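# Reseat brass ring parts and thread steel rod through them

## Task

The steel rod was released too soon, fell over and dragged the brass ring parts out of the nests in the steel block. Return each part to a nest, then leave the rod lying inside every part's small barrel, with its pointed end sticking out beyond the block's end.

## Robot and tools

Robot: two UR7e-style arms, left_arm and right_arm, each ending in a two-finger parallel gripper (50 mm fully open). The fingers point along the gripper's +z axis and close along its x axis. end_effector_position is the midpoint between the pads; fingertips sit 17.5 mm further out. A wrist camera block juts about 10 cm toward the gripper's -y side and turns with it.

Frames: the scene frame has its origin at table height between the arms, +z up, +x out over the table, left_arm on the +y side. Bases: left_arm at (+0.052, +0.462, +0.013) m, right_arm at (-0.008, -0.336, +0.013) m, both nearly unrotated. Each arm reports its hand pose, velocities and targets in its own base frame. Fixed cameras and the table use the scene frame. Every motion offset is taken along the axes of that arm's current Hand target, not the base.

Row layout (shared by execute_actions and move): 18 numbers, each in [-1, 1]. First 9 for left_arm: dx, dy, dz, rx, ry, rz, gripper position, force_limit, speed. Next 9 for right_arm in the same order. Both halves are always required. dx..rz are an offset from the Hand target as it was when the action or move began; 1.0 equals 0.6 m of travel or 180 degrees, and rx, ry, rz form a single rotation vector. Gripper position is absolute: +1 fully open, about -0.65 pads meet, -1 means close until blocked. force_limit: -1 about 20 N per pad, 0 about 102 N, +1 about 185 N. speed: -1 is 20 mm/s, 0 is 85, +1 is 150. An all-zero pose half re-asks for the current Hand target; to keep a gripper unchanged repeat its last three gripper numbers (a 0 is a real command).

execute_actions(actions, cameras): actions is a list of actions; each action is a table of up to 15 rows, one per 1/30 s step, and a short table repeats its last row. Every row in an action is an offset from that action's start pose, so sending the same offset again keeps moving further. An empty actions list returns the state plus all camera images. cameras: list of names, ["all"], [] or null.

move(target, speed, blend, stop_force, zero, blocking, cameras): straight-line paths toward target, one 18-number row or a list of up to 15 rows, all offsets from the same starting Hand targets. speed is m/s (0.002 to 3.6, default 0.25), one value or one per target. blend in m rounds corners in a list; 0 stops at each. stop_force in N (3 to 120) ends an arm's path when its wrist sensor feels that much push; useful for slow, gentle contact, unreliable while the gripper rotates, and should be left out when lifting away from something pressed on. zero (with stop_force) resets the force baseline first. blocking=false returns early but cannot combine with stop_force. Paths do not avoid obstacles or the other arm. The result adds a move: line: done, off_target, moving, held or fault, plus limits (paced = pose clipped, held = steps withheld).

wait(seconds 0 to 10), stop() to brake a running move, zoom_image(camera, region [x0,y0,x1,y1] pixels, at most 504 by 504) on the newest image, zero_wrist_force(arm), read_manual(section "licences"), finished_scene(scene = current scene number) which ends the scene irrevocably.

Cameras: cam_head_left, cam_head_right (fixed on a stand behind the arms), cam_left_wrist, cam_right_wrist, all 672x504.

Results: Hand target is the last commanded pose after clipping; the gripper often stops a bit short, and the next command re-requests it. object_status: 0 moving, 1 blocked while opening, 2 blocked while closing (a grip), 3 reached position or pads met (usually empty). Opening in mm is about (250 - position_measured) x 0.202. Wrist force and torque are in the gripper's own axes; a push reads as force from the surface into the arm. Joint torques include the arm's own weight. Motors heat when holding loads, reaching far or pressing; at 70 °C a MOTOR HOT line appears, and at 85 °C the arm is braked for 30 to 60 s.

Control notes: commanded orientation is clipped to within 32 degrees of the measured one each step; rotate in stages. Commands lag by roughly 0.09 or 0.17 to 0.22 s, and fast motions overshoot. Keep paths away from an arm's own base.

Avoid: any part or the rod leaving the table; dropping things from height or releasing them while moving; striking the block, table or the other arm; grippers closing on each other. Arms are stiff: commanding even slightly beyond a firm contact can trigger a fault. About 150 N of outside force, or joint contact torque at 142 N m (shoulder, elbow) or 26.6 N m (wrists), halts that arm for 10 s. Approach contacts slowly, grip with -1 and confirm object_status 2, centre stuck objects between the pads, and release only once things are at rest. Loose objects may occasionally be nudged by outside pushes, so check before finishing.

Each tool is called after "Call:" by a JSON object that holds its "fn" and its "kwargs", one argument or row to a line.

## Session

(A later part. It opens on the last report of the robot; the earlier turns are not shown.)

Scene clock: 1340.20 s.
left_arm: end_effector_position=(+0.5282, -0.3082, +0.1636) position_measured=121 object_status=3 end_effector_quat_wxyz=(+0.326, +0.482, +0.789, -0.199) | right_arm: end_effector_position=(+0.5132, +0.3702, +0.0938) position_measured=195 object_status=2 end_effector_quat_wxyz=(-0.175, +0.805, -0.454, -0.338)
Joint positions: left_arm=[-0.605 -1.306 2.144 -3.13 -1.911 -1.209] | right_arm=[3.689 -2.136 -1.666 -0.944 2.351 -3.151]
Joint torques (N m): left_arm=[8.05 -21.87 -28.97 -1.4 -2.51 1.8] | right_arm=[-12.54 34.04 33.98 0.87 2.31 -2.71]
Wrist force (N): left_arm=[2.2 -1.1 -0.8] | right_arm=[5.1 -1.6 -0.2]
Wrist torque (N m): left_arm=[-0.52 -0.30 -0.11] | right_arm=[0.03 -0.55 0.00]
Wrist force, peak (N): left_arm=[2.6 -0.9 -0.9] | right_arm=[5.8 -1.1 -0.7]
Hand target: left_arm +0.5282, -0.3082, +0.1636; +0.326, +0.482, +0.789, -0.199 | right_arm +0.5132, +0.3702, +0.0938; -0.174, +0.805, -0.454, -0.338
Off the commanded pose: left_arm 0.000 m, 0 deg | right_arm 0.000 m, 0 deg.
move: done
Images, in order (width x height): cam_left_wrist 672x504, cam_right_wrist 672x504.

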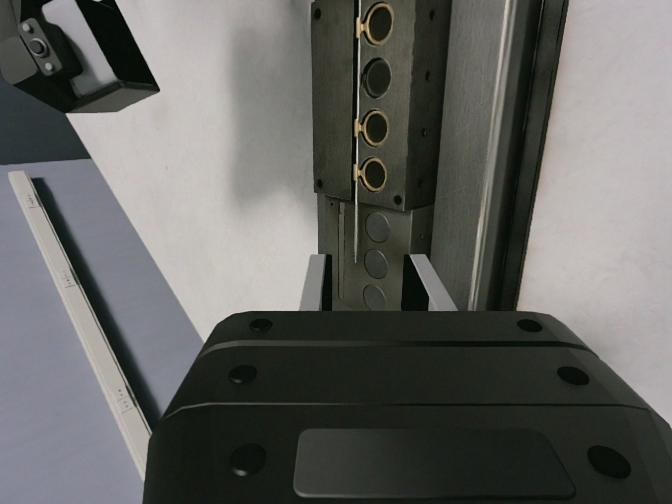

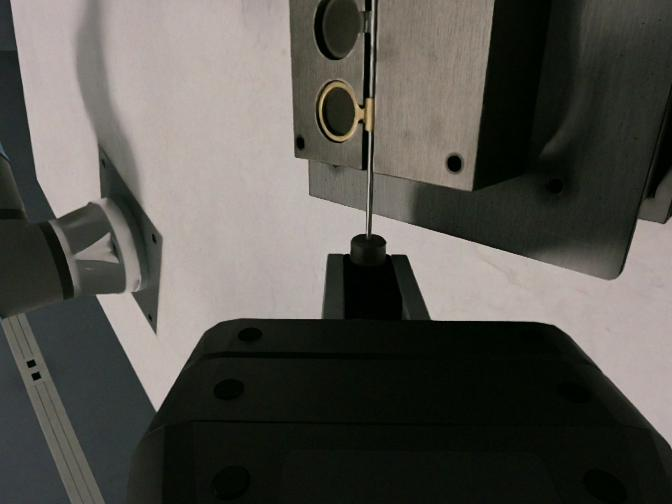

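Call:
{"fn": "move", "kwargs": {
  "target": [0, 0, 0, 0, 0, 0, 0.208, -0.9, -0.5, -0.0001, -0.0316, -0.0011, 0, 0, 0, -1, -0.4, -0.8],
  "speed": 0.02,
  "stop_force": 5,
  "cameras": ["cam_left_wrist", "cam_right_wrist"]
}}

Call:
{"fn": "zoom_image", "kwargs": {
  "camera": "cam_right_wrist",
  "region": [270, 80, 470, 280]
}}

Scene clock: 1356.87 s.
left_arm: end_effector_position=(+0.5282, -0.3082, +0.1636) position_measured=121 object_status=3 end_effector_quat_wxyz=(+0.326, +0.482, +0.789, -0.199) | right_arm: end_effector_position=(+0.5296, +0.3798, +0.0938) position_measured=195 object_status=2 end_effector_quat_wxyz=(-0.174, +0.805, -0.454, -0.338)
Joint positions: left_arm=[-0.605 -1.306 2.144 -3.13 -1.911 -1.209] | right_arm=[3.688 -2.171 -1.603 -0.972 2.351 -3.152]
Joint torques (N m): left_arm=[8.14 -21.73 -28.28 -1.45 -2.51 1.8] | right_arm=[-12.2 35.31 34.14 0.91 1.02 -2.74]
Wrist force (N): left_arm=[2.4 -1.0 -0.7] | right_arm=[5.3 -1.4 -0.5]
Wrist torque (N m): left_arm=[-0.50 -0.34 -0.11] | right_arm=[0.03 -0.55 0.03]
Wrist force, peak (N): left_arm=[2.6 -1.1 -0.9] | right_arm=[5.5 -1.6 -0.3]
Hand target: left_arm +0.5282, -0.3082, +0.1636; +0.326, +0.482, +0.789, -0.199 | right_arm +0.5296, +0.3798, +0.0938; -0.174, +0.805, -0.454, -0.338
Off the commanded pose: left_arm 0.000 m, 0 deg | right_arm 0.000 m, 0 deg.
move: done
Images, in order (width x height): cam_left_wrist 672x504, cam_right_wrist 672x504.

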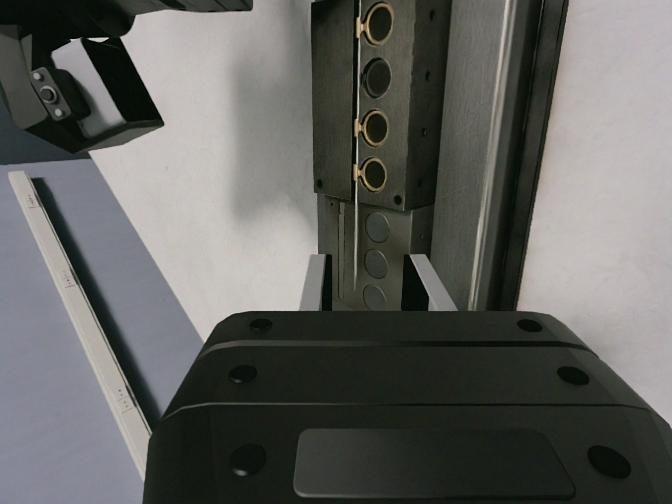

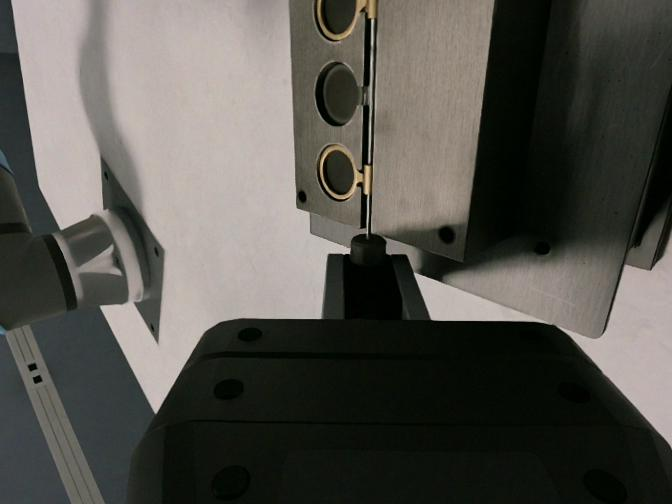

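Scaled by 2.520 from the camera's 672x504 image, which has a finer 960x720 frame.

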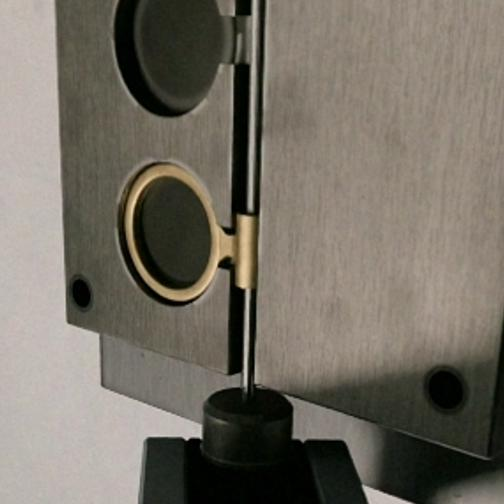

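Call:
{"fn": "move", "kwargs": {
  "target": [0, 0, 0, 0, 0, 0, 0.208, -0.9, -0.5, 0.00035, -0.0028, -0.0004, 0, 0, 0, -1, -0.4, -0.8],
  "speed": 0.006,
  "stop_force": 3,
  "cameras": ["cam_right_wrist"]
}}

Call:
{"fn": "zoom_image", "kwargs": {
  "camera": "cam_right_wrist",
  "region": [310, 180, 430, 300]
}}

Scene clock: 1367.37 s.
left_arm: end_effector_position=(+0.5282, -0.3082, +0.1636) position_measured=121 object_status=3 end_effector_quat_wxyz=(+0.326, +0.482, +0.789, -0.199) | right_arm: end_effector_position=(+0.5312, +0.3804, +0.0938) position_measured=195 object_status=2 end_effector_quat_wxyz=(-0.175, +0.805, -0.454, -0.338)
Joint positions: left_arm=[-0.605 -1.306 2.144 -3.13 -1.911 -1.209] | right_arm=[3.688 -2.175 -1.597 -0.975 2.351 -3.153]
Joint torques (N m): left_arm=[8.15 -21.12 -28.57 -1.36 -2.56 1.77] | right_arm=[-12.92 35.63 34.56 0.83 1.84 -2.66]
Wrist force (N): left_arm=[2.3 -1.0 -0.7] | right_arm=[4.7 -1.6 0.0]
Wrist torque (N m): left_arm=[-0.50 -0.32 -0.10] | right_arm=[0.00 -0.59 0.00]
Wrist force, peak (N): left_arm=[2.5 -1.2 -0.8] | right_arm=[5.6 -1.2 -0.5]
Hand target: left_arm +0.5282, -0.3082, +0.1636; +0.326, +0.482, +0.789, -0.199 | right_arm +0.5312, +0.3804, +0.0938; -0.174, +0.805, -0.454, -0.338
Off the commanded pose: left_arm 0.000 m, 0 deg | right_arm 0.000 m, 0 deg.
move: done
Images, in order (width x height): cam_right_wrist 672x504.

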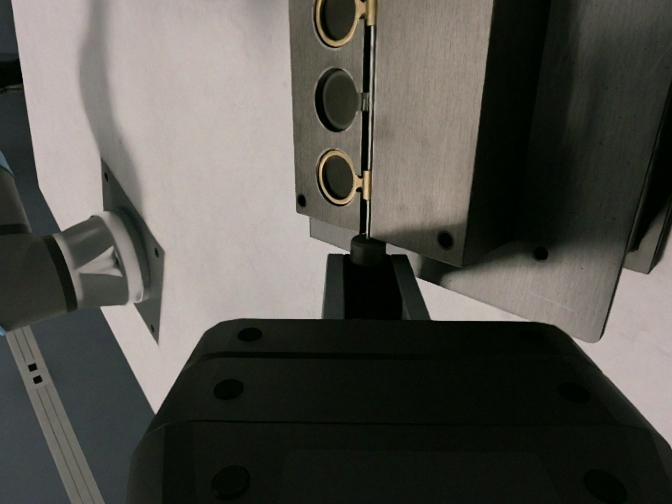

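Scaled by 4.200 from the camera's 672x504 image, which has a finer 960x720 frame.

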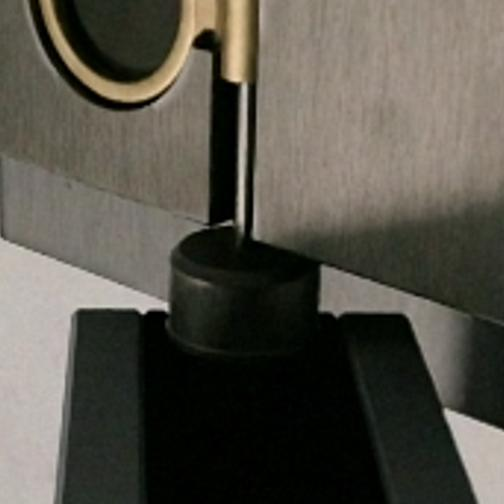

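Call:
{"fn": "execute_actions", "kwargs": {
  "actions": [
    [[0,0,0,0,0,0,0.208,-0.9,-0.5,0,0,0,0,0,0,-0.221,-0.4,-1]]
  ],
  "cameras": ["cam_left_wrist","cam_right_wrist"]
}}

Scene clock: 1381.67 s.
left_arm: end_effector_position=(+0.5282, -0.3082, +0.1636) position_measured=121 object_status=3 end_effector_quat_wxyz=(+0.326, +0.482, +0.789, -0.199) | right_arm: end_effector_position=(+0.5312, +0.3804, +0.0938) position_measured=186 object_status=3 end_effector_quat_wxyz=(-0.174, +0.805, -0.454, -0.338)
Joint positions: left_arm=[-0.605 -1.306 2.144 -3.13 -1.911 -1.209] | right_arm=[3.688 -2.175 -1.597 -0.975 2.351 -3.153]
Joint torques (N m): left_arm=[8.32 -22 -28.68 -1.39 -2.5 1.72] | right_arm=[-12.5 36.69 34.24 0.92 0.61 -2.64]
Wrist force (N): left_arm=[2.2 -0.9 -0.6] | right_arm=[5.0 -1.9 0.2]
Wrist torque (N m): left_arm=[-0.50 -0.32 -0.11] | right_arm=[-0.04 -0.61 0.02]
Wrist force, peak (N): left_arm=[2.7 -1.0 -0.6] | right_arm=[5.0 -2.1 0.3]
Hand target: left_arm +0.5282, -0.3082, +0.1636; +0.326, +0.482, +0.789, -0.199 | right_arm +0.5312, +0.3804, +0.0938; -0.174, +0.805, -0.454, -0.338
Off the commanded pose: left_arm 0.000 m, 0 deg | right_arm 0.000 m, 0 deg.
Images, in order (width x height): cam_left_wrist 672x504, cam_right_wrist 672x504.

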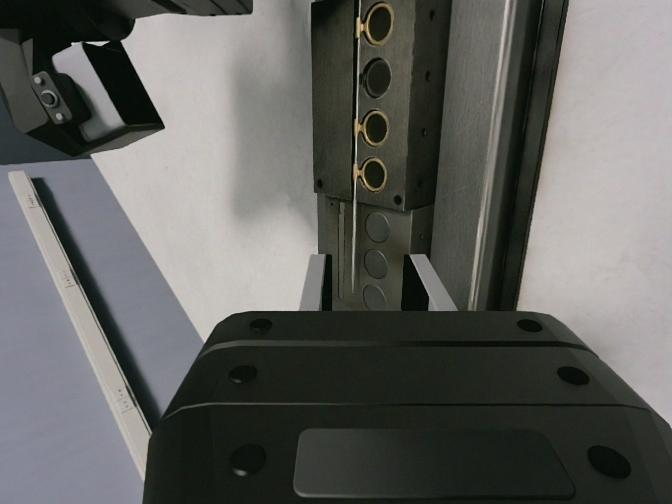

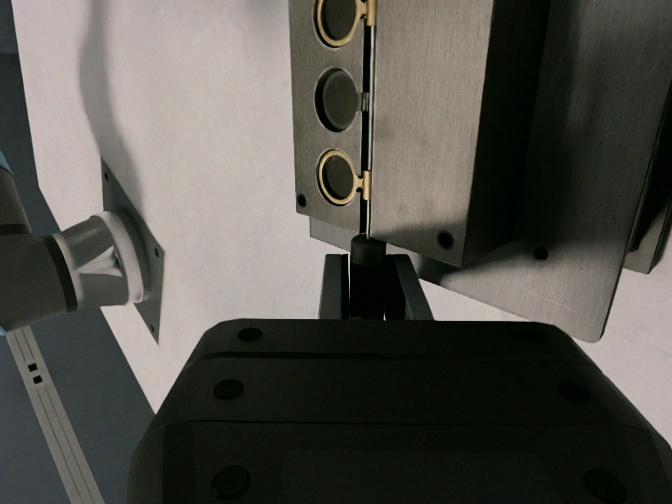

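Call:
{"fn": "zoom_image", "kwargs": {
  "camera": "cam_left_wrist",
  "region": [290, 0, 460, 310]
}}

Call:
{"fn": "zoom_image", "kwargs": {
  "camera": "cam_right_wrist",
  "region": [270, 100, 480, 330]
}}

Scaled by 1.626 from the camera's 672x504 image, which has a finer 960x720 frame.

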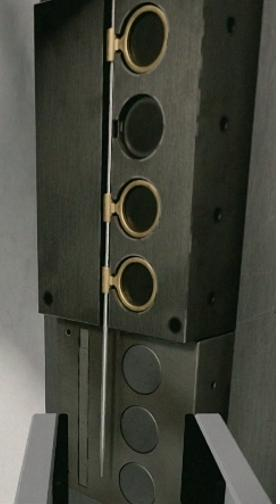

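Scaled by 2.191 from the camera's 672x504 image, which has a finer 960x720 frame.

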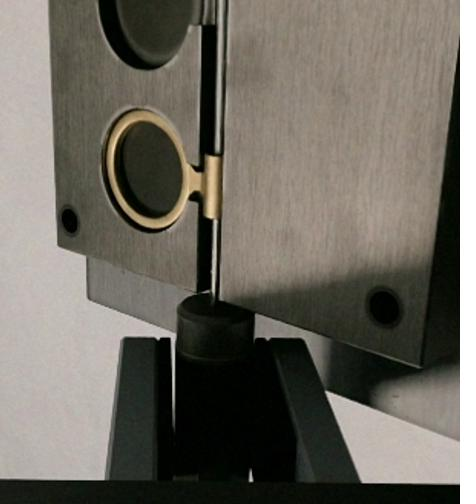

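Call:
{"fn": "execute_actions", "kwargs": {
  "actions": [
    [[0,0,0,0,0,0,0.208,-0.9,-0.5,0,0,0,0,0,0,-0.155,-0.4,-1]]
  ],
  "cameras": ["cam_left_wrist","cam_right_wrist"]
}}

Call:
{"fn": "zoom_image", "kwargs": {
  "camera": "cam_left_wrist",
  "region": [290, 0, 460, 310]
}}

Call:
{"fn": "zoom_image", "kwargs": {
  "camera": "cam_right_wrist",
  "region": [270, 100, 480, 330]
}}

Scene clock: 1394.30 s.
left_arm: end_effector_position=(+0.5282, -0.3082, +0.1636) position_measured=121 object_status=3 end_effector_quat_wxyz=(+0.326, +0.482, +0.789, -0.199) | right_arm: end_effector_position=(+0.5312, +0.3804, +0.0938) position_measured=175 object_status=3 end_effector_quat_wxyz=(-0.174, +0.805, -0.454, -0.338)
Joint positions: left_arm=[-0.605 -1.306 2.144 -3.13 -1.911 -1.209] | right_arm=[3.688 -2.175 -1.597 -0.975 2.351 -3.153]
Joint torques (N m): left_arm=[7.78 -21.5 -28.45 -1.43 -2.49 1.71] | right_arm=[-9.98 41.39 34.1 1.44 0.64 -2.6]
Wrist force (N): left_arm=[2.2 -1.0 -0.7] | right_arm=[5.0 -1.7 0.2]
Wrist torque (N m): left_arm=[-0.51 -0.30 -0.11] | right_arm=[-0.02 -0.59 0.03]
Wrist force, peak (N): left_arm=[2.7 -1.1 -0.7] | right_arm=[5.1 -2.1 0.1]
Hand target: left_arm +0.5282, -0.3082, +0.1636; +0.326, +0.482, +0.789, -0.199 | right_arm +0.5312, +0.3804, +0.0938; -0.174, +0.805, -0.454, -0.338
Off the commanded pose: left_arm 0.000 m, 0 deg | right_arm 0.000 m, 0 deg.
Images, in order (width x height): cam_left_wrist 672x504, cam_right_wrist 672x504.

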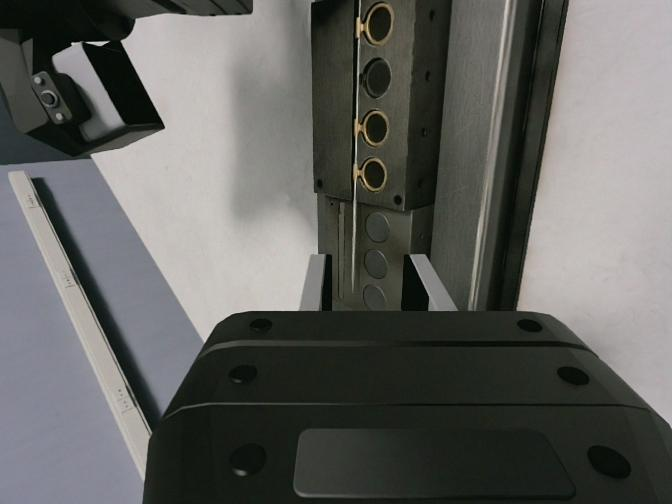

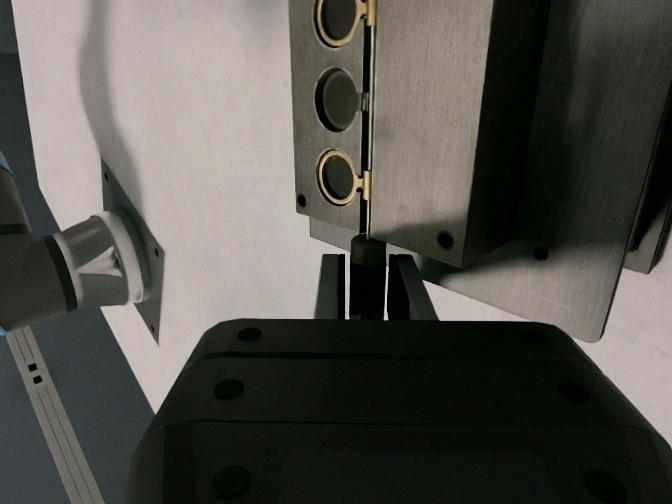

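Scaled by 1.626 from the camera's 672x504 image, which has a finer 960x720 frame.

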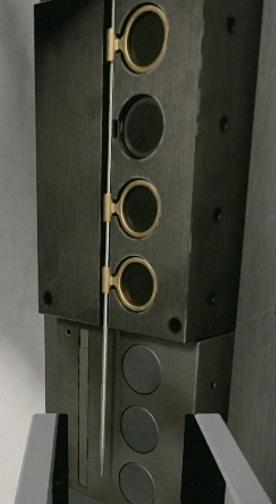

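Scaled by 2.191 from the camera's 672x504 image, which has a finer 960x720 frame.

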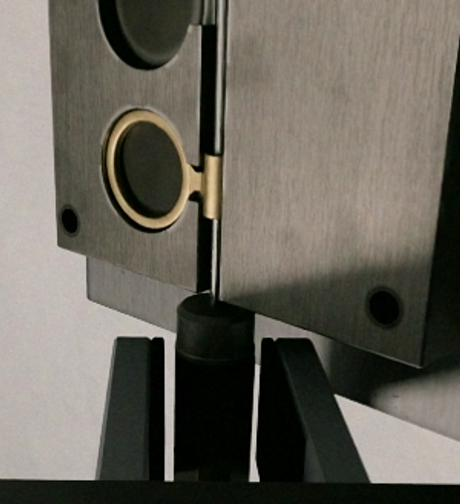

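Call:
{"fn": "execute_actions", "kwargs": {
  "actions": [
    [[0,0,0,0,0,0,0.208,-0.9,-0.5,0,0,0,0,0,0,0.3,-0.4,-1]]
  ],
  "cameras": ["cam_left_wrist","cam_right_wrist"]
}}

Call:
{"fn": "zoom_image", "kwargs": {
  "camera": "cam_left_wrist",
  "region": [290, 0, 460, 310]
}}

Call:
{"fn": "zoom_image", "kwargs": {
  "camera": "cam_right_wrist",
  "region": [270, 100, 480, 330]
}}

Scene clock: 1397.47 s.
left_arm: end_effector_position=(+0.5282, -0.3082, +0.1636) position_measured=121 object_status=3 end_effector_quat_wxyz=(+0.326, +0.482, +0.789, -0.199) | right_arm: end_effector_position=(+0.5312, +0.3804, +0.0938) position_measured=107 object_status=0 end_effector_quat_wxyz=(-0.174, +0.805, -0.454, -0.338)
Joint positions: left_arm=[-0.605 -1.306 2.144 -3.13 -1.911 -1.209] | right_arm=[3.688 -2.175 -1.597 -0.975 2.351 -3.153]
Joint torques (N m): left_arm=[7.97 -21.9 -28.07 -1.35 -2.48 1.66] | right_arm=[-8.55 45.14 34.09 1.84 0.66 -2.48]
Wrist force (N): left_arm=[2.3 -1.0 -0.6] | right_arm=[5.0 -1.9 0.2]
Wrist torque (N m): left_arm=[-0.51 -0.31 -0.11] | right_arm=[-0.05 -0.59 0.03]
Wrist force, peak (N): left_arm=[2.6 -1.1 -0.8] | right_arm=[5.1 -1.9 0.1]
Hand target: left_arm +0.5282, -0.3082, +0.1636; +0.326, +0.482, +0.789, -0.199 | right_arm +0.5312, +0.3804, +0.0938; -0.174, +0.805, -0.454, -0.338
Off the commanded pose: left_arm 0.000 m, 0 deg | right_arm 0.000 m, 0 deg.
Images, in order (width x height): cam_left_wrist 672x504, cam_right_wrist 672x504.

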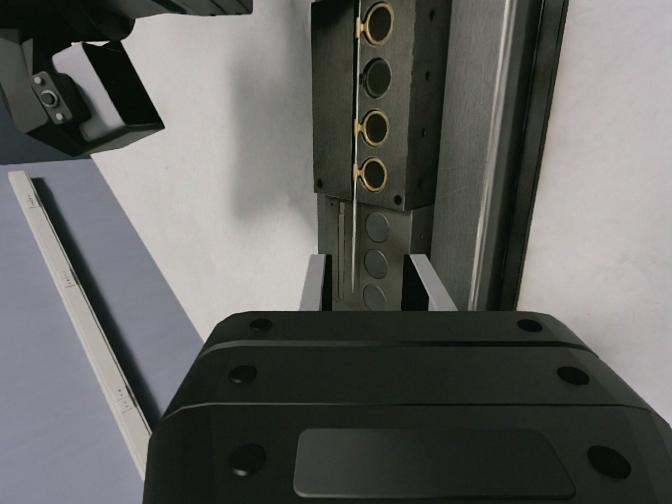

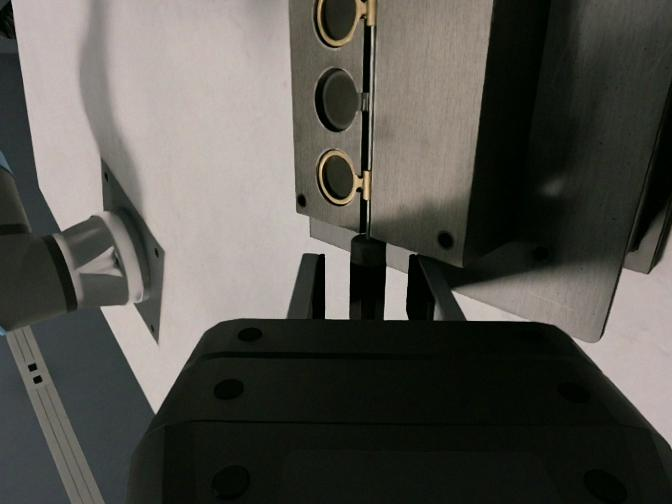

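Scaled by 1.626 from the camera's 672x504 image, which has a finer 960x720 frame.

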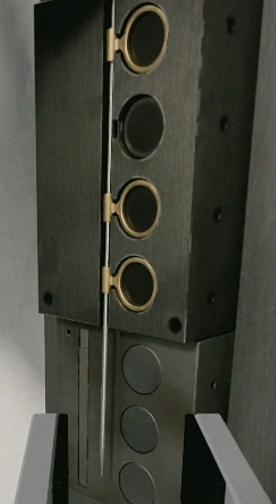

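Scaled by 2.191 from the camera's 672x504 image, which has a finer 960x720 frame.

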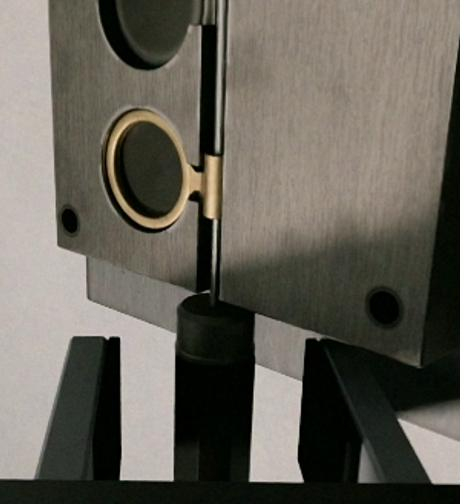

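Call:
{"fn": "move", "kwargs": {
  "target": [
    [0,0,0,0,0,0,0.208,-0.9,-0.5,0,0,-0.1,0,0,0,0.3,-0.4,-1],
    [0,0,0,0,0,0,0.208,-0.9,-0.5,0,0,-0.28,0,0,0,0.3,-0.4,-1]
  ],
  "speed": [0.06,0.15],
  "blend": [0.01,0],
  "cameras": ["cam_left_wrist","cam_right_wrist","cam_head_left"]
}}

Call:
{"fn": "zoom_image", "kwargs": {
  "camera": "cam_left_wrist",
  "region": [290, 0, 460, 310]
}}

Scene clock: 1405.87 s.
left_arm: end_effector_position=(+0.5282, -0.3082, +0.1636) position_measured=121 object_status=3 end_effector_quat_wxyz=(+0.326, +0.482, +0.789, -0.199) | right_arm: end_effector_position=(+0.5961, +0.2816, +0.2131) position_measured=107 object_status=3 end_effector_quat_wxyz=(-0.175, +0.805, -0.454, -0.338)
Joint positions: left_arm=[-0.605 -1.306 2.144 -3.13 -1.911 -1.209] | right_arm=[3.514 -2.117 -1.305 -1.492 2.331 -3.393]
Joint torques (N m): left_arm=[7.21 -21.6 -28.17 -1.35 -2.35 1.63] | right_arm=[-12.64 36.83 37.2 0.62 0.07 -2.61]
Wrist force (N): left_arm=[2.3 -1.2 -0.6] | right_arm=[5.2 -2.4 0.1]
Wrist torque (N m): left_arm=[-0.54 -0.32 -0.11] | right_arm=[-0.13 -0.62 0.06]
Wrist force, peak (N): left_arm=[2.6 -1.1 -0.9] | right_arm=[5.5 -2.1 0.2]
Hand target: left_arm +0.5282, -0.3082, +0.1636; +0.326, +0.482, +0.789, -0.199 | right_arm +0.5961, +0.2815, +0.2131; -0.174, +0.805, -0.454, -0.338
Off the commanded pose: left_arm 0.000 m, 0 deg | right_arm 0.000 m, 0 deg.
move: done
Images, in order (width x height): cam_head_left 672x504, cam_left_wrist 672x504, cam_right_wrist 672x504.

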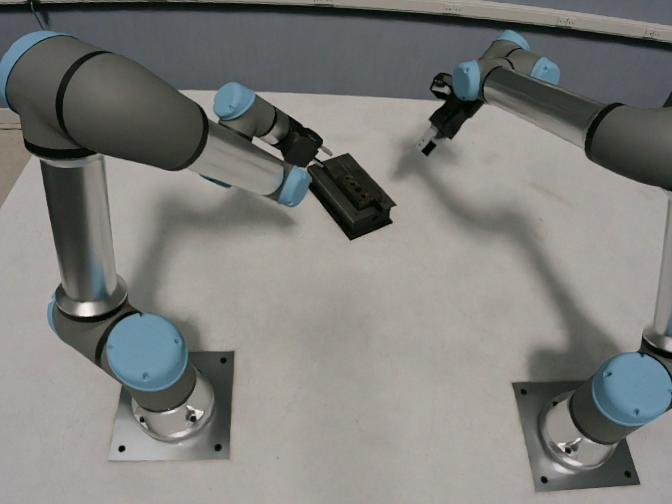

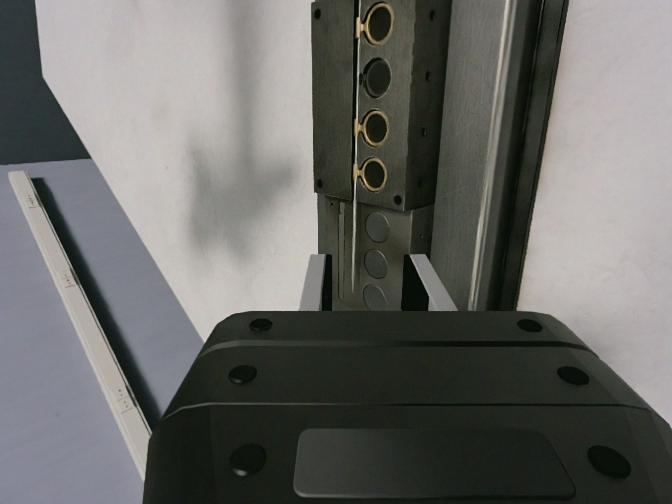

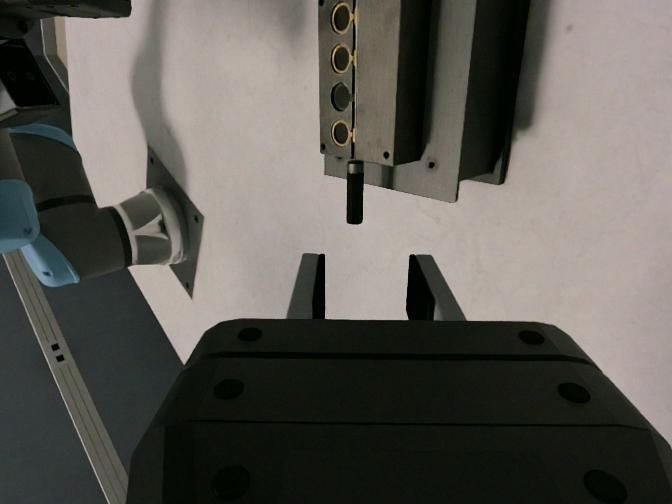

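Scaled by 1.626 from the camera's 672x504 image, which has a finer 960x720 frame.

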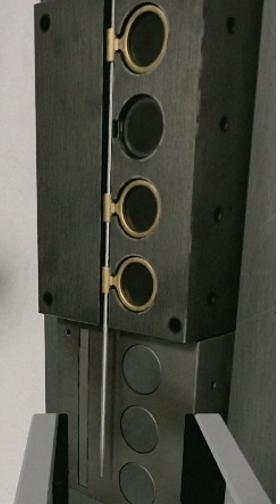

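Call:
{"fn": "zoom_image", "kwargs": {
  "camera": "cam_right_wrist",
  "region": [290, 0, 440, 240]
}}

Call:
{"fn": "move", "kwargs": {
  "target": [0,0,-0.15,0,0,0,0.208,-0.9,-0.5,0,0,0,0,0,0,0.3,-0.4,-1],
  "speed": 0.15,
  "cameras": ["cam_left_wrist","cam_right_wrist"]
}}

Scaled by 2.100 from the camera's 672x504 image, which has a finer 960x720 frame.

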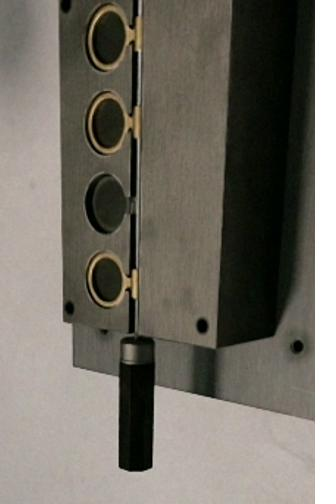

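Scene clock: 1411.20 s.
left_arm: end_effector_position=(+0.4992, -0.2517, +0.2272) position_measured=121 object_status=3 end_effector_quat_wxyz=(+0.326, +0.482, +0.789, -0.199) | right_arm: end_effector_position=(+0.5961, +0.2815, +0.2131) position_measured=107 object_status=3 end_effector_quat_wxyz=(-0.174, +0.805, -0.454, -0.338)
Joint positions: left_arm=[-0.53 -1.529 2.19 -2.931 -1.96 -1.147] | right_arm=[3.514 -2.117 -1.305 -1.493 2.331 -3.393]
Joint torques (N m): left_arm=[8.3 -30.07 -9.82 -0.93 -2.72 1.86] | right_arm=[-12.76 36.94 38.29 0.47 0.12 -2.69]
Wrist force (N): left_arm=[2.1 -1.0 -0.8] | right_arm=[4.9 -2.1 0.2]
Wrist torque (N m): left_arm=[-0.51 -0.25 -0.08] | right_arm=[-0.07 -0.59 0.06]
Wrist force, peak (N): left_arm=[2.0 -1.4 -1.8] | right_arm=[5.4 -2.2 0.1]
Hand target: left_arm +0.4992, -0.2517, +0.2273; +0.326, +0.482, +0.789, -0.199 | right_arm +0.5961, +0.2815, +0.2131; -0.174, +0.805, -0.454, -0.338
Off the commanded pose: left_arm 0.000 m, 0 deg | right_arm 0.000 m, 0 deg.
move: done
Images, in order (width x height): cam_left_wrist 672x504, cam_right_wrist 672x504.

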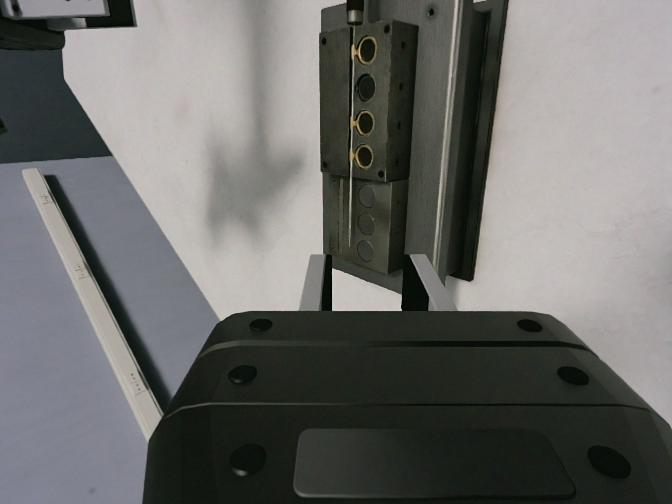

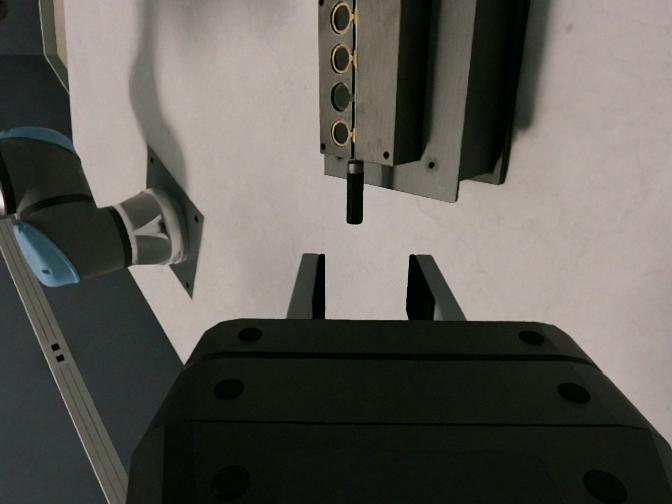

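Call:
{"fn": "zoom_image", "kwargs": {
  "camera": "cam_left_wrist",
  "region": [300, 0, 500, 290]
}}

Scaled by 1.738 from the camera's 672x504 image, which has a finer 960x720 frame.

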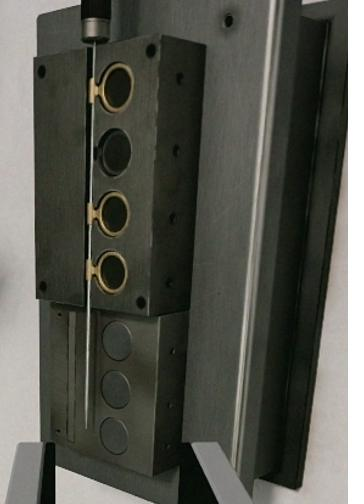

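Call:
{"fn": "finished_scene", "kwargs": {
  "scene": 1
}}

The scene is finished: the task was done.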